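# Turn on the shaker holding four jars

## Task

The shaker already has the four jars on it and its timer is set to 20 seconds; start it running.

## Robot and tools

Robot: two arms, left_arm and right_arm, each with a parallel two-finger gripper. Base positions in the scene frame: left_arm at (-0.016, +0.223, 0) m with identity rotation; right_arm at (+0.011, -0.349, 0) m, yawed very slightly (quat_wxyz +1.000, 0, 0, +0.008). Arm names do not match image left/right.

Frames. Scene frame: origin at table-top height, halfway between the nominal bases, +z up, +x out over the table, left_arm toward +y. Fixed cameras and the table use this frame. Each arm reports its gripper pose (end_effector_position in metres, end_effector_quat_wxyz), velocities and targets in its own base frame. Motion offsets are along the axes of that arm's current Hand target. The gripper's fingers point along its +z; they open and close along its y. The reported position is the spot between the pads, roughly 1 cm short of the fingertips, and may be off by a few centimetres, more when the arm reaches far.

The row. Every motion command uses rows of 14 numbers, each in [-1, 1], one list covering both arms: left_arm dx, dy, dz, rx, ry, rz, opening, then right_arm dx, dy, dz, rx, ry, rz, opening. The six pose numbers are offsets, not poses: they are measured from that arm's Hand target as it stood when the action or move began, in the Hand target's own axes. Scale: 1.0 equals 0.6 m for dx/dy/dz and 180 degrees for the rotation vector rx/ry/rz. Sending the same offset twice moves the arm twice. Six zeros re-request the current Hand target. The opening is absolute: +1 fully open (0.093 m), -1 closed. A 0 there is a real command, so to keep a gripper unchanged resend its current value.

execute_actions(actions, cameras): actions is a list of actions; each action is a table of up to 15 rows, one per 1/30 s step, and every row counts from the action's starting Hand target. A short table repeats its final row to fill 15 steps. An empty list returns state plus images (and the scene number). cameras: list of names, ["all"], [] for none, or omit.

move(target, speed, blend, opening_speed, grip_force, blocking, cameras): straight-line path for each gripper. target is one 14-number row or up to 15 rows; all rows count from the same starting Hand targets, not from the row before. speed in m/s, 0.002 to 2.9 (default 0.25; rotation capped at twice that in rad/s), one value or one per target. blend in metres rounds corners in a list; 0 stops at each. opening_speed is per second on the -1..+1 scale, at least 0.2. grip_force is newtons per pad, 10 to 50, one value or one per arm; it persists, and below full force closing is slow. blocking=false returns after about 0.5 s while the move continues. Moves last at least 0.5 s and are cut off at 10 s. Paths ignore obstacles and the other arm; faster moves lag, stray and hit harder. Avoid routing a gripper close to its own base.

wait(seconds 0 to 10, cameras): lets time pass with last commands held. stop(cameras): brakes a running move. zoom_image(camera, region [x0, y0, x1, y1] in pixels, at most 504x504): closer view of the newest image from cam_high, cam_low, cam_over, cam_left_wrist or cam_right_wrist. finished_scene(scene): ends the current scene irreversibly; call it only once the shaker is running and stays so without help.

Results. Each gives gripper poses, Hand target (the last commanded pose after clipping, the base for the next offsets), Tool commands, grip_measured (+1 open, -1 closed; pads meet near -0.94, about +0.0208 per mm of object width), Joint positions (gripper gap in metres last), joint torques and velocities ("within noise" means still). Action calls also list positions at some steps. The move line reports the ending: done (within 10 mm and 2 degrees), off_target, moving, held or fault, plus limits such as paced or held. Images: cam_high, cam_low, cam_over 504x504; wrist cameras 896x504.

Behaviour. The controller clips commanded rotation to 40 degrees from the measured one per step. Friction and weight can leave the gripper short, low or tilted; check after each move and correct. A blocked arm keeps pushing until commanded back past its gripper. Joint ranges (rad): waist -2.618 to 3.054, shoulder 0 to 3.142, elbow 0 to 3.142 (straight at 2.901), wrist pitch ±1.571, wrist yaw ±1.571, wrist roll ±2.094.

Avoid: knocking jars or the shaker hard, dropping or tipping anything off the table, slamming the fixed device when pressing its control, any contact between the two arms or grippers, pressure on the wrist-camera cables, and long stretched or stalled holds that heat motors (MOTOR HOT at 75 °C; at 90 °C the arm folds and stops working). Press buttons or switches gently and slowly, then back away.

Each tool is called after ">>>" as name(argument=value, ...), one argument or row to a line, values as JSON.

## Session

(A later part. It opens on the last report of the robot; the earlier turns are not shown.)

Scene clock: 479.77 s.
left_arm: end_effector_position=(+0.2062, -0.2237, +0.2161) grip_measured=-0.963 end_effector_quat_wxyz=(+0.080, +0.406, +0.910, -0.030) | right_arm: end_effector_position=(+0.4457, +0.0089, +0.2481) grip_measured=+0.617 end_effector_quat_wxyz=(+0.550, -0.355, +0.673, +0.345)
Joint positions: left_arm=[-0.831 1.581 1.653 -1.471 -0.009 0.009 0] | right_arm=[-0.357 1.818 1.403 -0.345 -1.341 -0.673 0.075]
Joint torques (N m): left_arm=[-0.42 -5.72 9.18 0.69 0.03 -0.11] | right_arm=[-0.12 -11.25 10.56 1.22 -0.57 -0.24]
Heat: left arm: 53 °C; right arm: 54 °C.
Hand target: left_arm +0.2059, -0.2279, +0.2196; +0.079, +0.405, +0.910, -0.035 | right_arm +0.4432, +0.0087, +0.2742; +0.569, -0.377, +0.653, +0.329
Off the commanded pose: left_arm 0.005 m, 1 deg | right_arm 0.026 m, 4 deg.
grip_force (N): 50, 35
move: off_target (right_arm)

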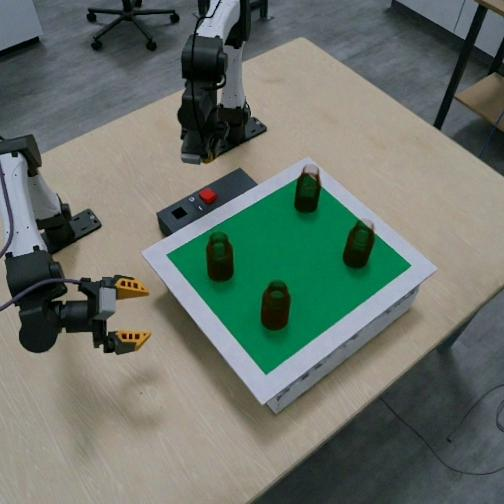

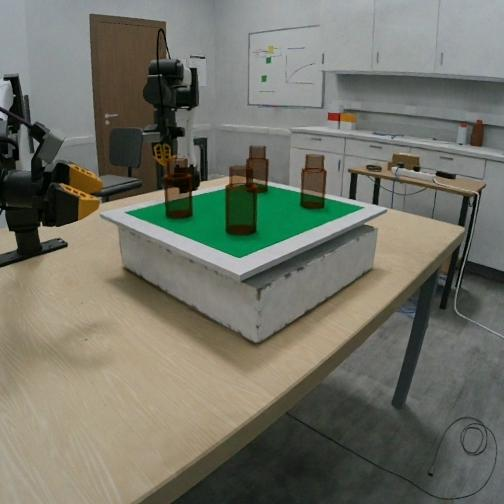

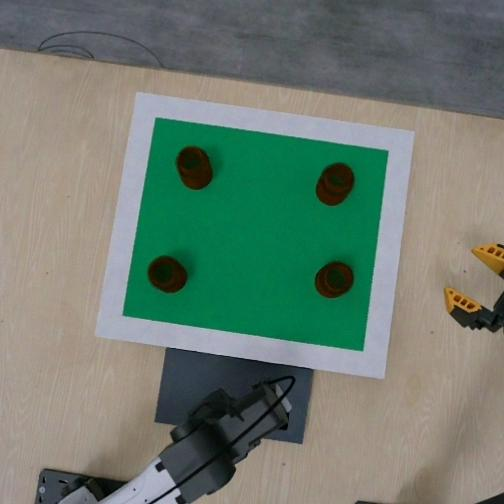

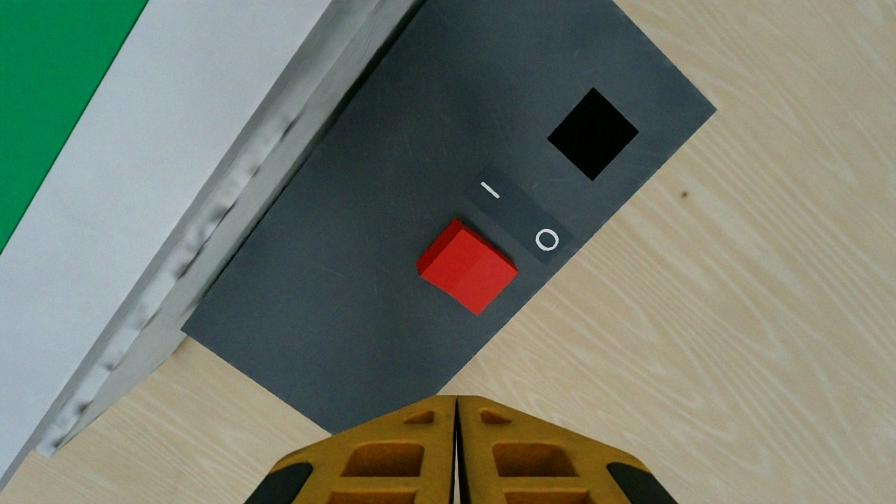

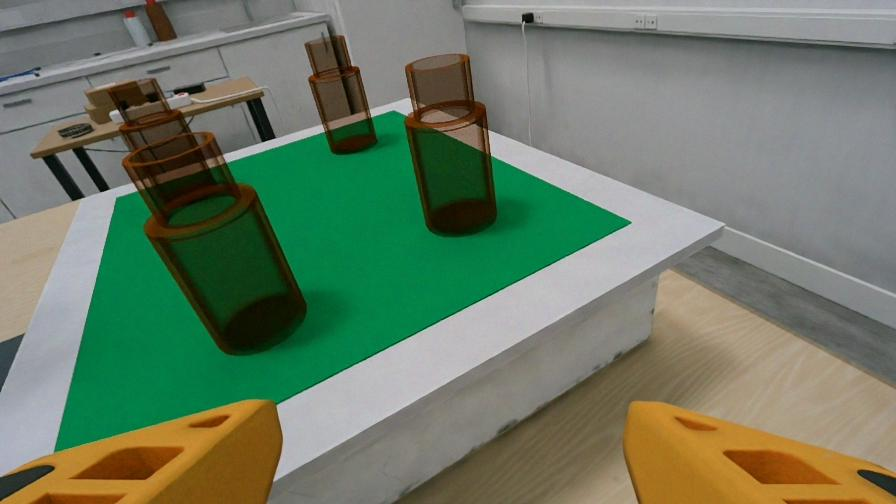

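>>> move(
  target=[0.0473,-0.0012,0.1363,0,0,0,-0.97, 0,0,0,0,0,0,0.62],
  speed=0.12,
  cameras=["cam_high","cam_over","cam_low","cam_left_wrist"],
)

>>> zoom_image(
  camera="cam_high",
  region=[130, 110, 280, 250],
)

Scene clock: 519.93 s.
left_arm: end_effector_position=(+0.1981, -0.2149, +0.1279) grip_measured=-0.963 end_effector_quat_wxyz=(+0.065, +0.406, +0.911, -0.024) | right_arm: end_effector_position=(+0.4452, +0.0091, +0.2476) grip_measured=+0.617 end_effector_quat_wxyz=(+0.549, -0.355, +0.673, +0.345)
Joint positions: left_arm=[-0.831 1.521 1.244 -1.156 -0.009 0.008 0] | right_arm=[-0.357 1.818 1.403 -0.352 -1.341 -0.678 0.075]
Joint torques (N m): left_arm=[-0.61 -9.39 6.38 0.85 0.06 -0.16] | right_arm=[-0.13 -11.22 10.73 1.21 -0.57 -0.22]
Heat: left arm: 53 °C; right arm: 51 °C.
Hand target: left_arm +0.1961, -0.2181, +0.1342; +0.080, +0.405, +0.910, -0.035 | right_arm +0.4432, +0.0087, +0.2742; +0.569, -0.377, +0.653, +0.329
Off the commanded pose: left_arm 0.007 m, 2 deg | right_arm 0.027 m, 5 deg.
grip_force (N): 50, 35
move: off_target (right_arm)
Images, in order (width x height): cam_high 504x504, cam_low 504x504, cam_over 504x504, cam_left_wrist 896x504.

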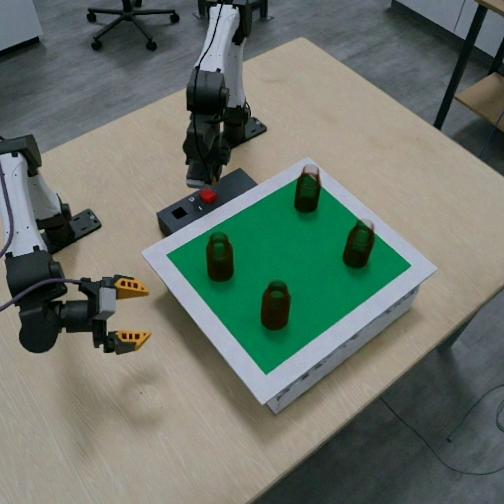

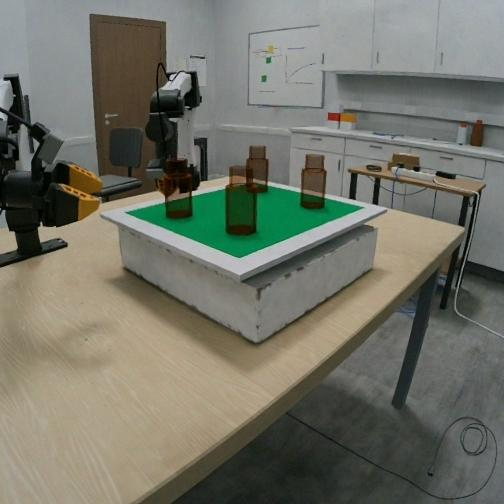

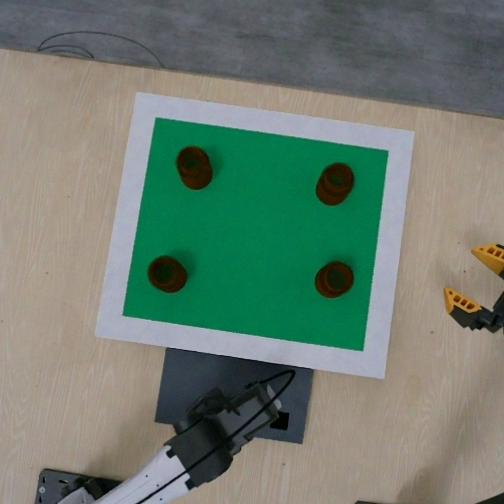

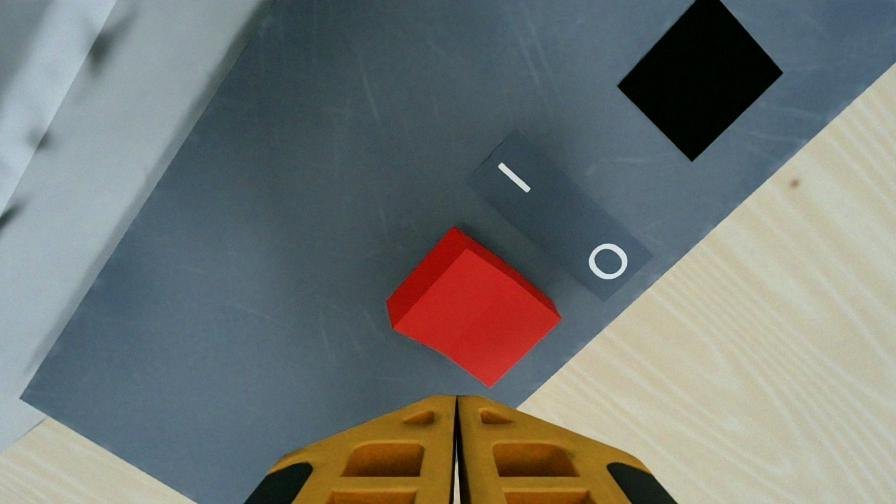

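Scaled by 3.360.

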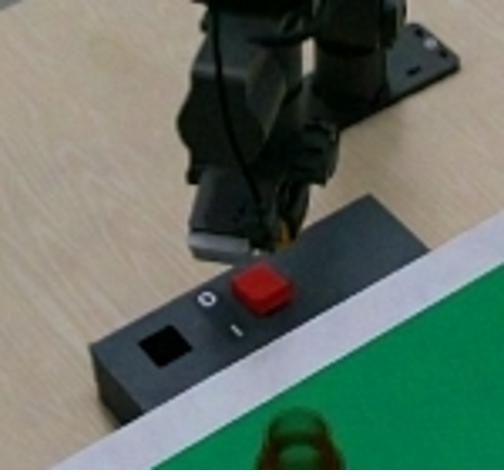

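>>> zoom_image(
  camera="cam_left_wrist",
  region=[370, 130, 650, 410],
)

Scaled by 1.800.

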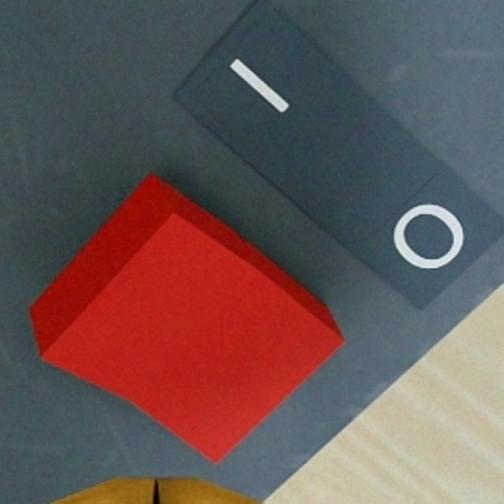

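>>> move(
  target=[0.0030,0.0018,0.0332,0.0383,0,0.2187,-0.97, 0,0,0,0,0,0,0.62],
  speed=0.2,
  cameras=["cam_high","cam_over","cam_left_wrist"],
)

>>> zoom_image(
  camera="cam_high",
  region=[130, 110, 280, 250],
)

>>> zoom_image(
  camera="cam_over",
  region=[150, 340, 320, 470],
)

Scene clock: 577.33 s.
left_arm: end_effector_position=(+0.1964, -0.2181, +0.1198) grip_measured=-0.963 end_effector_quat_wxyz=(+0.067, +0.692, +0.717, -0.056) | right_arm: end_effector_position=(+0.4452, +0.0091, +0.2476) grip_measured=+0.617 end_effector_quat_wxyz=(+0.549, -0.355, +0.673, +0.345)
Joint positions: left_arm=[-0.774 1.529 1.216 -1.123 0.111 0.753 0] | right_arm=[-0.357 1.818 1.403 -0.352 -1.341 -0.678 0.075]
Joint torques (N m): left_arm=[0.85 -5.01 6.34 0.85 0.15 -0.01] | right_arm=[-0.14 -11.22 10.73 1.21 -0.57 -0.23]
Heat: left arm: 48 °C; right arm: 51 °C.
Hand target: left_arm +0.1981, -0.2187, +0.1143; +0.063, +0.692, +0.717, -0.060 | right_arm +0.4432, +0.0087, +0.2742; +0.569, -0.377, +0.653, +0.329
Off the commanded pose: left_arm 0.006 m, 1 deg | right_arm 0.027 m, 5 deg.
grip_force (N): 50, 35
move: off_target (right_arm)
Images, in order (width x height): cam_high 504x504, cam_over 504x504, cam_left_wrist 896x504.

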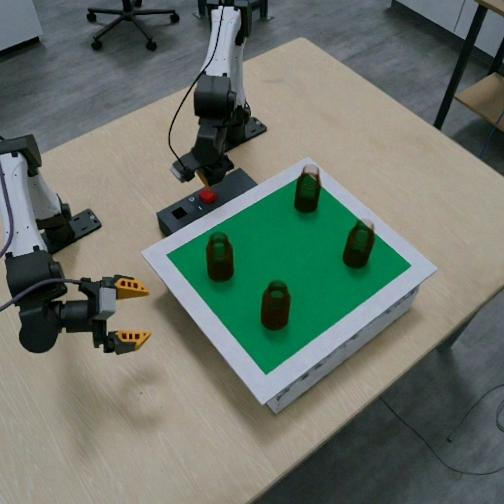

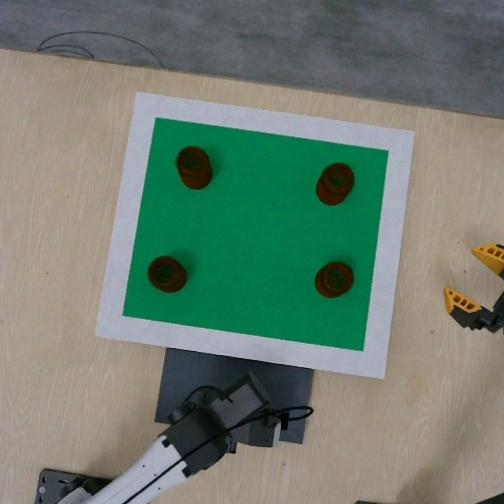

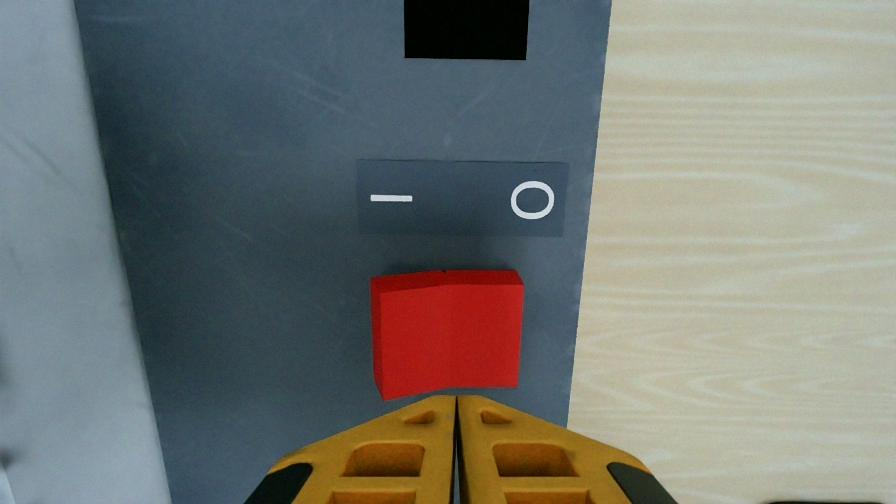

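Scaled by 3.360.

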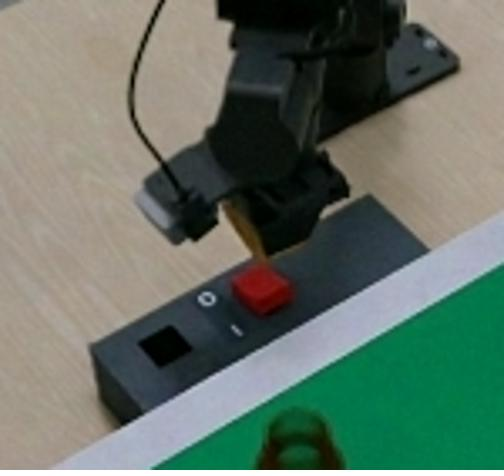

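Scaled by 2.965.

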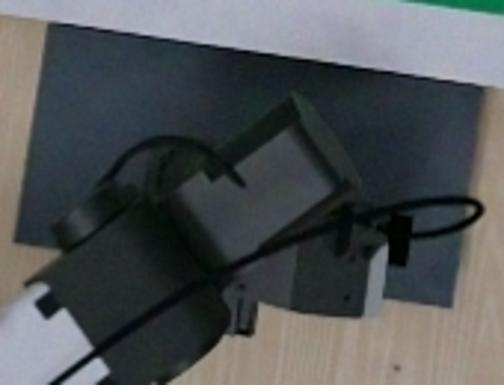

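>>> move(
  target=[0.0128,0.0230,0.0338,0,0,0,-0.97, 0,0,0,0,0,0,0.62],
  speed=0.1,
  cameras=["cam_high","cam_over","cam_left_wrist"],
)

>>> zoom_image(
  camera="cam_high",
  region=[160, 140, 260, 240],
)

Scene clock: 604.93 s.
left_arm: end_effector_position=(+0.2075, -0.2115, +0.0982) grip_measured=-0.963 end_effector_quat_wxyz=(+0.059, +0.691, +0.718, -0.057) | right_arm: end_effector_position=(+0.4452, +0.0091, +0.2476) grip_measured=+0.617 end_effector_quat_wxyz=(+0.549, -0.355, +0.673, +0.345)
Joint positions: left_arm=[-0.728 1.568 1.17 -1.06 0.118 0.798 0] | right_arm=[-0.357 1.818 1.403 -0.352 -1.341 -0.678 0.075]
Joint torques (N m): left_arm=[0.92 -5.3 6.12 0.98 0.11 0.04] | right_arm=[-0.13 -11.22 10.71 1.21 -0.57 -0.22]
Heat: left arm: 47 °C; right arm: 51 °C.
Hand target: left_arm +0.2117, -0.2141, +0.0929; +0.063, +0.692, +0.717, -0.060 | right_arm +0.4432, +0.0087, +0.2742; +0.569, -0.377, +0.653, +0.329
Off the commanded pose: left_arm 0.007 m, 1 deg | right_arm 0.027 m, 5 deg.
grip_force (N): 50, 35
move: off_target (right_arm)
Images, in order (width x height): cam_high 504x504, cam_over 504x504, cam_left_wrist 896x504.

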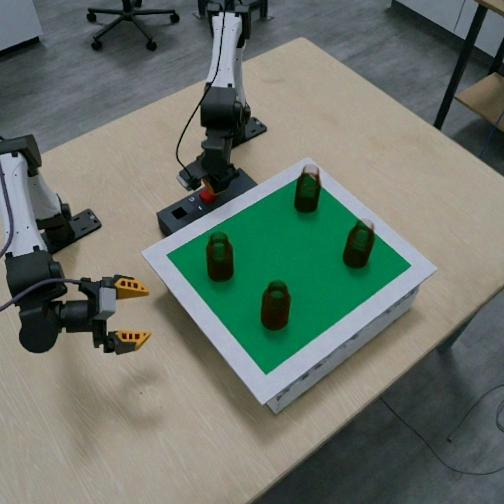

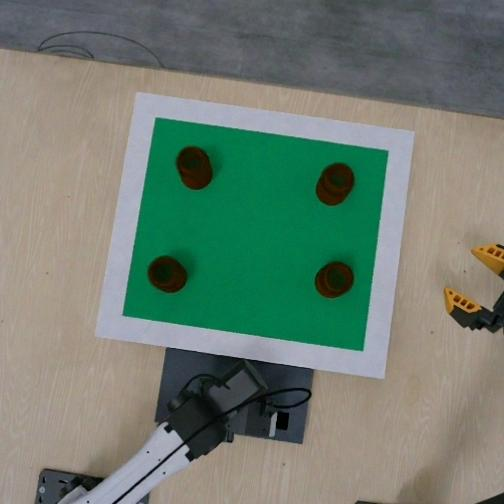

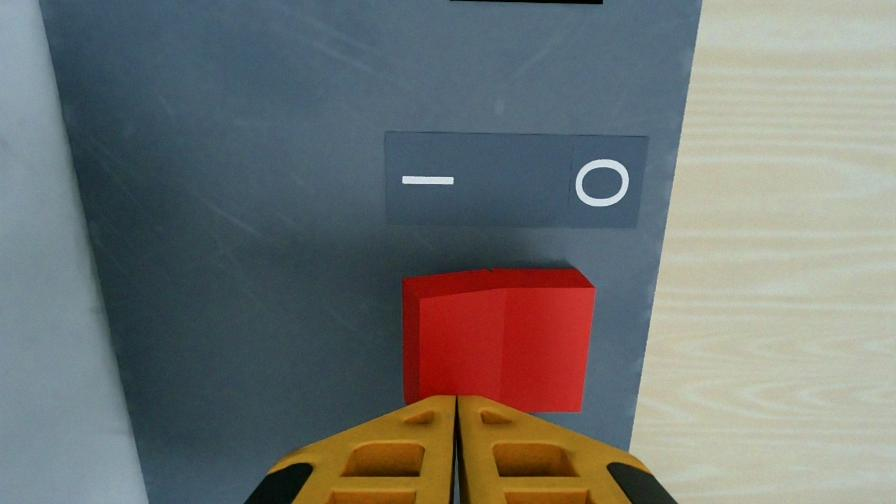

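Scaled by 5.040.

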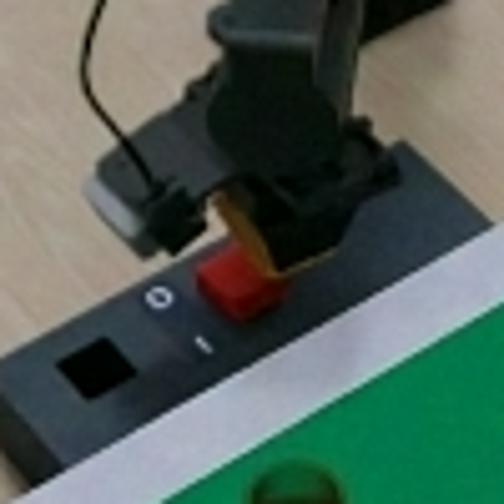

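>>> move(
  target=[-0.0062,0.0027,0.0145,0,0,0,-0.97, 0,0,0,0,0,0,0.62],
  speed=0.04,
  cameras=["cam_high","cam_left_wrist"],
)

>>> zoom_image(
  camera="cam_high",
  region=[160, 140, 260, 240],
)

Scene clock: 621.17 s.
left_arm: end_effector_position=(+0.2112, -0.2124, +0.0947) grip_measured=-0.963 end_effector_quat_wxyz=(+0.059, +0.691, +0.718, -0.052) | right_arm: end_effector_position=(+0.4452, +0.0091, +0.2476) grip_measured=+0.617 end_effector_quat_wxyz=(+0.549, -0.355, +0.673, +0.345)
Joint positions: left_arm=[-0.728 1.581 1.17 -1.045 0.108 0.799 0] | right_arm=[-0.357 1.818 1.403 -0.352 -1.341 -0.678 0.075]
Joint torques (N m): left_arm=[-0.21 -4.56 5.6 1.12 0.21 -0.07] | right_arm=[-0.13 -11.22 10.71 1.21 -0.57 -0.22]
Heat: left arm: 47 °C; right arm: 52 °C.
Hand target: left_arm +0.2135, -0.2191, +0.0850; +0.062, +0.692, +0.717, -0.060 | right_arm +0.4432, +0.0087, +0.2742; +0.569, -0.377, +0.653, +0.329
Off the commanded pose: left_arm 0.012 m, 1 deg | right_arm 0.027 m, 5 deg.
grip_force (N): 50, 35
move: off_target (left_arm, right_arm)
Images, in order (width x height): cam_high 504x504, cam_left_wrist 896x504.

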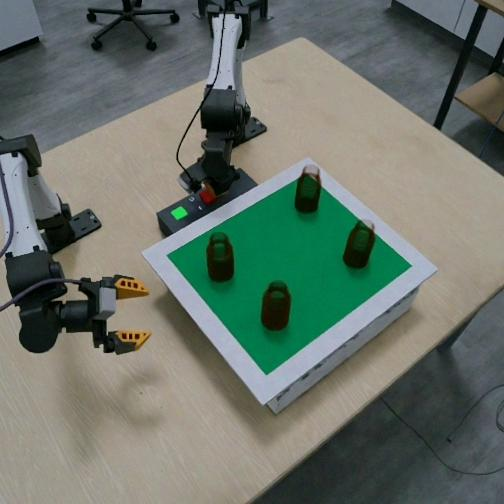

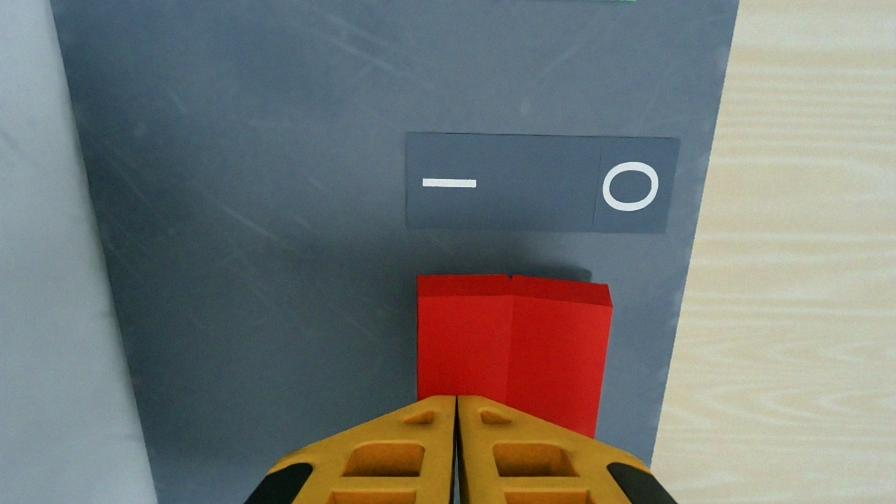

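Scaled by 5.040.

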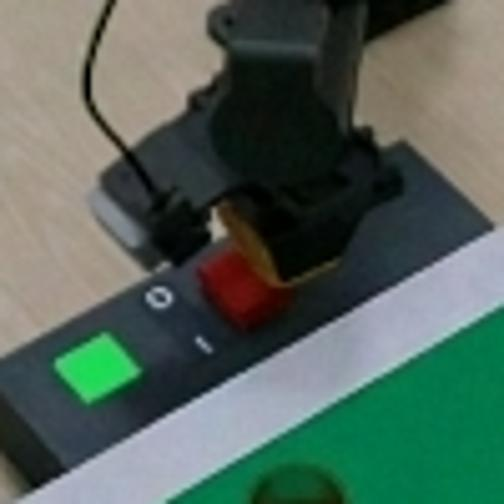

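>>> move(
  target=[0,0,-0.15,0,0,0,-0.97, 0,0,0,0,0,0,0.62],
  speed=0.12,
  cameras=["cam_high","cam_over"],
)

Scene clock: 627.10 s.
left_arm: end_effector_position=(+0.2117, -0.2033, +0.1597) grip_measured=-0.963 end_effector_quat_wxyz=(+0.043, +0.691, +0.719, -0.057) | right_arm: end_effector_position=(+0.4452, +0.0091, +0.2476) grip_measured=+0.617 end_effector_quat_wxyz=(+0.549, -0.355, +0.673, +0.345)
Joint positions: left_arm=[-0.697 1.581 1.431 -1.343 0.119 0.83 0] | right_arm=[-0.357 1.818 1.403 -0.352 -1.341 -0.678 0.075]
Joint torques (N m): left_arm=[0.72 -9.37 8.92 0.47 0.12 0.03] | right_arm=[-0.14 -11.22 10.73 1.21 -0.57 -0.22]
Heat: left arm: 47 °C; right arm: 52 °C.
Hand target: left_arm +0.2130, -0.2037, +0.1737; +0.063, +0.692, +0.717, -0.060 | right_arm +0.4432, +0.0087, +0.2742; +0.569, -0.377, +0.653, +0.329
Off the commanded pose: left_arm 0.014 m, 2 deg | right_arm 0.027 m, 5 deg.
grip_force (N): 50, 35
move: off_target (left_arm, right_arm)
Images, in order (width x height): cam_high 504x504, cam_over 504x504.

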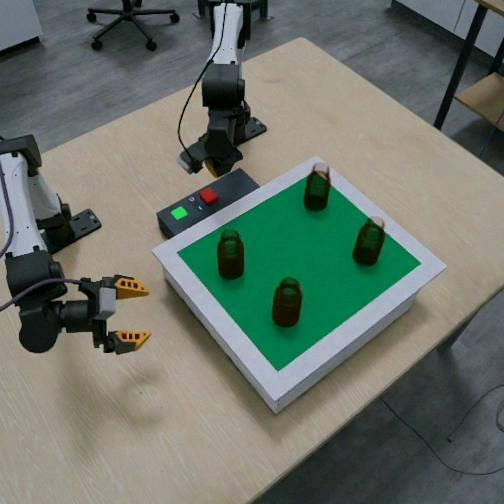

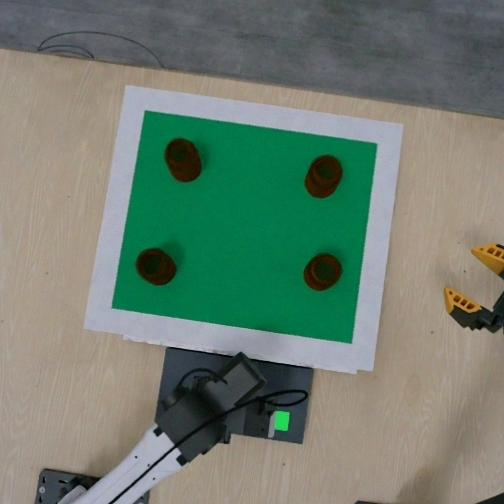

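>>> wait(
  seconds=8,
  cameras=["cam_high","cam_over"],
)

>>> wait(
  seconds=6,
  cameras=["cam_high","cam_over"],
)

Scene clock: 637.57 s.
left_arm: end_effector_position=(+0.2116, -0.2032, +0.1597) grip_measured=-0.963 end_effector_quat_wxyz=(+0.043, +0.692, +0.719, -0.057) | right_arm: end_effector_position=(+0.4452, +0.0091, +0.2476) grip_measured=+0.617 end_effector_quat_wxyz=(+0.549, -0.355, +0.673, +0.345)
Joint positions: left_arm=[-0.697 1.581 1.431 -1.343 0.119 0.831 0] | right_arm=[-0.357 1.818 1.403 -0.352 -1.341 -0.678 0.075]
Joint torques (N m): left_arm=[0.75 -9.46 8.98 0.44 0.12 0] | right_arm=[-0.1 -11.22 10.73 1.21 -0.57 -0.23]
Heat: left arm: 47 °C; right arm: 52 °C.
Hand target: left_arm +0.2129, -0.2037, +0.1737; +0.063, +0.692, +0.717, -0.060 | right_arm +0.4432, +0.0087, +0.2742; +0.569, -0.377, +0.653, +0.329
Tool commands: left_gripper/opening=-0.97 right_gripper/opening=+0.62
Off the commanded pose: left_arm 0.014 m, 2 deg | right_arm 0.027 m, 5 deg.
grip_force (N): 50, 35
wait: 8.00 s; at rest from the start
Images, in order (width x height): cam_high 504x504, cam_over 504x504.

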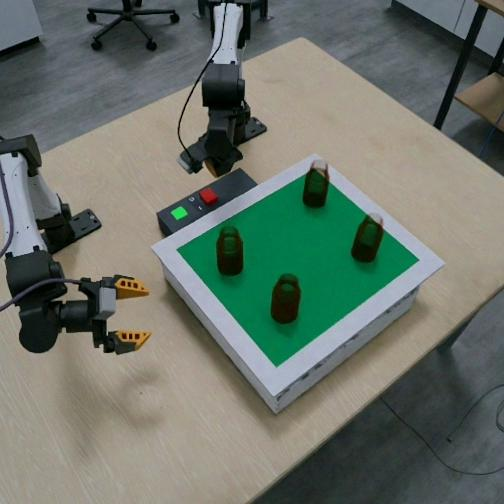

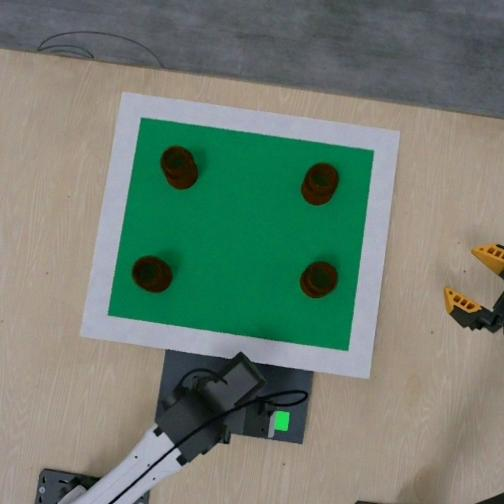

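Scene clock: 643.57 s.
left_arm: end_effector_position=(+0.2116, -0.2032, +0.1597) grip_measured=-0.963 end_effector_quat_wxyz=(+0.043, +0.692, +0.719, -0.057) | right_arm: end_effector_position=(+0.4452, +0.0091, +0.2476) grip_measured=+0.617 end_effector_quat_wxyz=(+0.549, -0.355, +0.673, +0.345)
Joint positions: left_arm=[-0.697 1.581 1.431 -1.343 0.119 0.831 0] | right_arm=[-0.357 1.818 1.403 -0.352 -1.341 -0.678 0.075]
Joint torques (N m): left_arm=[0.64 -9.48 9.05 0.46 0.12 0.05] | right_arm=[-0.13 -11.22 10.74 1.21 -0.57 -0.22]
Heat: left arm: 47 °C; right arm: 52 °C.
Hand target: left_arm +0.2129, -0.2037, +0.1737; +0.063, +0.692, +0.717, -0.060 | right_arm +0.4432, +0.0087, +0.2742; +0.569, -0.377, +0.653, +0.329
Tool commands: left_gripper/opening=-0.97 right_gripper/opening=+0.62
Off the commanded pose: left_arm 0.014 m, 2 deg | right_arm 0.027 m, 5 deg.
grip_force (N): 50, 35
wait: 6.00 s; at rest by 0.17 s
Images, in order (width x height): cam_high 504x504, cam_over 504x504.

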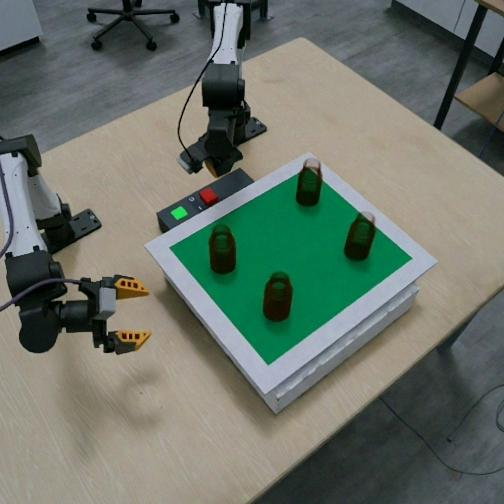

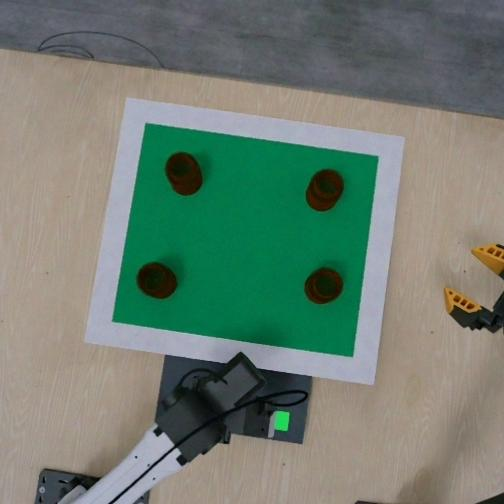

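>>> wait(
  seconds=5,
  cameras=["cam_high","cam_over"],
)

Scene clock: 650.17 s.
left_arm: end_effector_position=(+0.2116, -0.2032, +0.1597) grip_measured=-0.963 end_effector_quat_wxyz=(+0.043, +0.692, +0.719, -0.057) | right_arm: end_effector_position=(+0.4452, +0.0091, +0.2476) grip_measured=+0.617 end_effector_quat_wxyz=(+0.549, -0.355, +0.673, +0.345)
Joint positions: left_arm=[-0.697 1.581 1.431 -1.343 0.119 0.831 0] | right_arm=[-0.357 1.818 1.403 -0.352 -1.341 -0.678 0.075]
Joint torques (N m): left_arm=[0.73 -9.36 9.05 0.4 0.15 0.01] | right_arm=[-0.14 -11.22 10.73 1.21 -0.57 -0.22]
Heat: left arm: 47 °C; right arm: 52 °C.
Hand target: left_arm +0.2129, -0.2037, +0.1737; +0.063, +0.692, +0.717, -0.060 | right_arm +0.4432, +0.0087, +0.2742; +0.569, -0.377, +0.653, +0.329
Tool commands: left_gripper/opening=-0.97 right_gripper/opening=+0.62
Off the commanded pose: left_arm 0.014 m, 2 deg | right_arm 0.027 m, 5 deg.
grip_force (N): 50, 35
wait: 5.00 s; at rest from the start
Images, in order (width x height): cam_high 504x504, cam_over 504x504.

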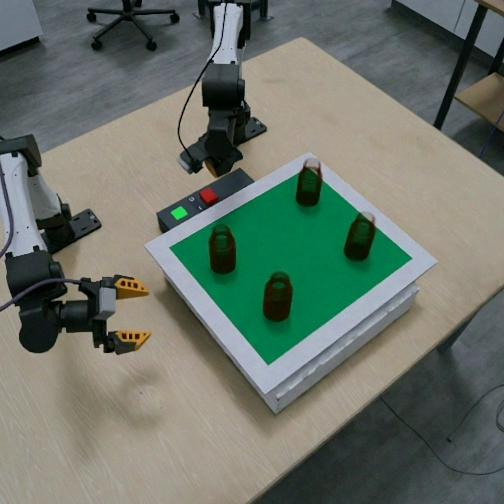

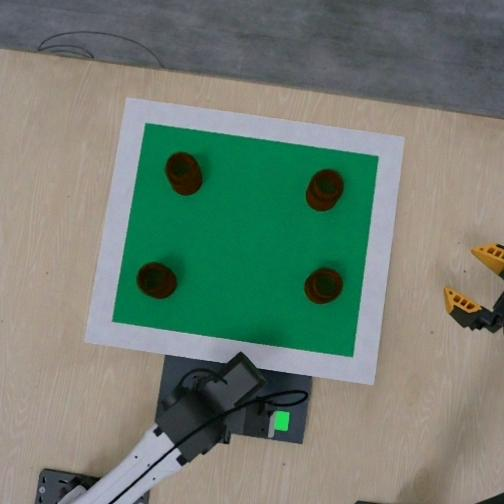

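>>> wait(
  seconds=1.3,
  cameras=["cam_high","cam_over"],
)

>>> zoom_image(
  camera="cam_high",
  region=[140, 140, 440, 410],
)

Scene clock: 655.97 s.
left_arm: end_effector_position=(+0.2116, -0.2032, +0.1597) grip_measured=-0.963 end_effector_quat_wxyz=(+0.043, +0.692, +0.719, -0.057) | right_arm: end_effector_position=(+0.4452, +0.0091, +0.2476) grip_measured=+0.617 end_effector_quat_wxyz=(+0.549, -0.355, +0.673, +0.345)
Joint positions: left_arm=[-0.697 1.581 1.431 -1.343 0.119 0.831 0] | right_arm=[-0.357 1.818 1.403 -0.352 -1.341 -0.678 0.075]
Joint torques (N m): left_arm=[0.7 -9.37 8.81 0.42 0.17 0.05] | right_arm=[-0.13 -11.21 10.73 1.21 -0.57 -0.22]
Heat: left arm: 47 °C; right arm: 52 °C.
Hand target: left_arm +0.2129, -0.2037, +0.1737; +0.063, +0.692, +0.717, -0.060 | right_arm +0.4432, +0.0087, +0.2742; +0.569, -0.377, +0.653, +0.329
Tool commands: left_gripper/opening=-0.97 right_gripper/opening=+0.62
Off the commanded pose: left_arm 0.014 m, 2 deg | right_arm 0.027 m, 5 deg.
grip_force (N): 50, 35
wait: 1.30 s; at rest from the start
Images, in order (width x height): cam_high 504x504, cam_over 504x504.

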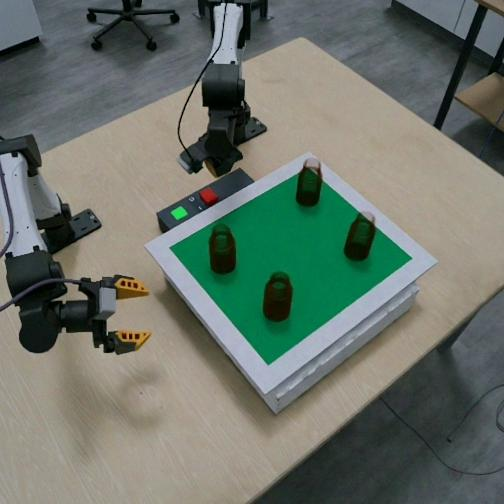

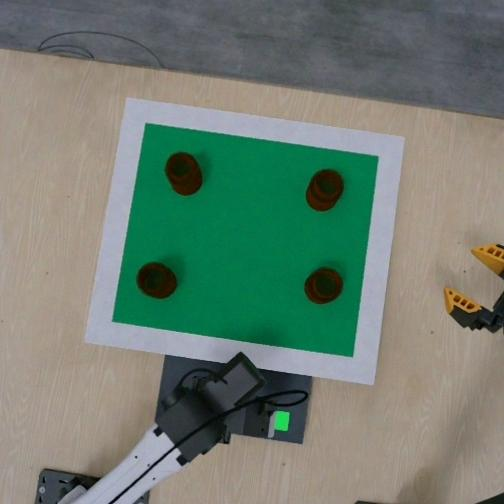

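Scaled by 1.680.

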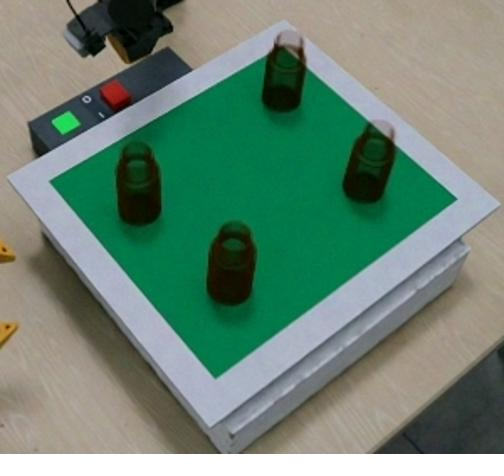

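>>> finished_scene(
  scene=1,
)

The scene is finished: the task was done.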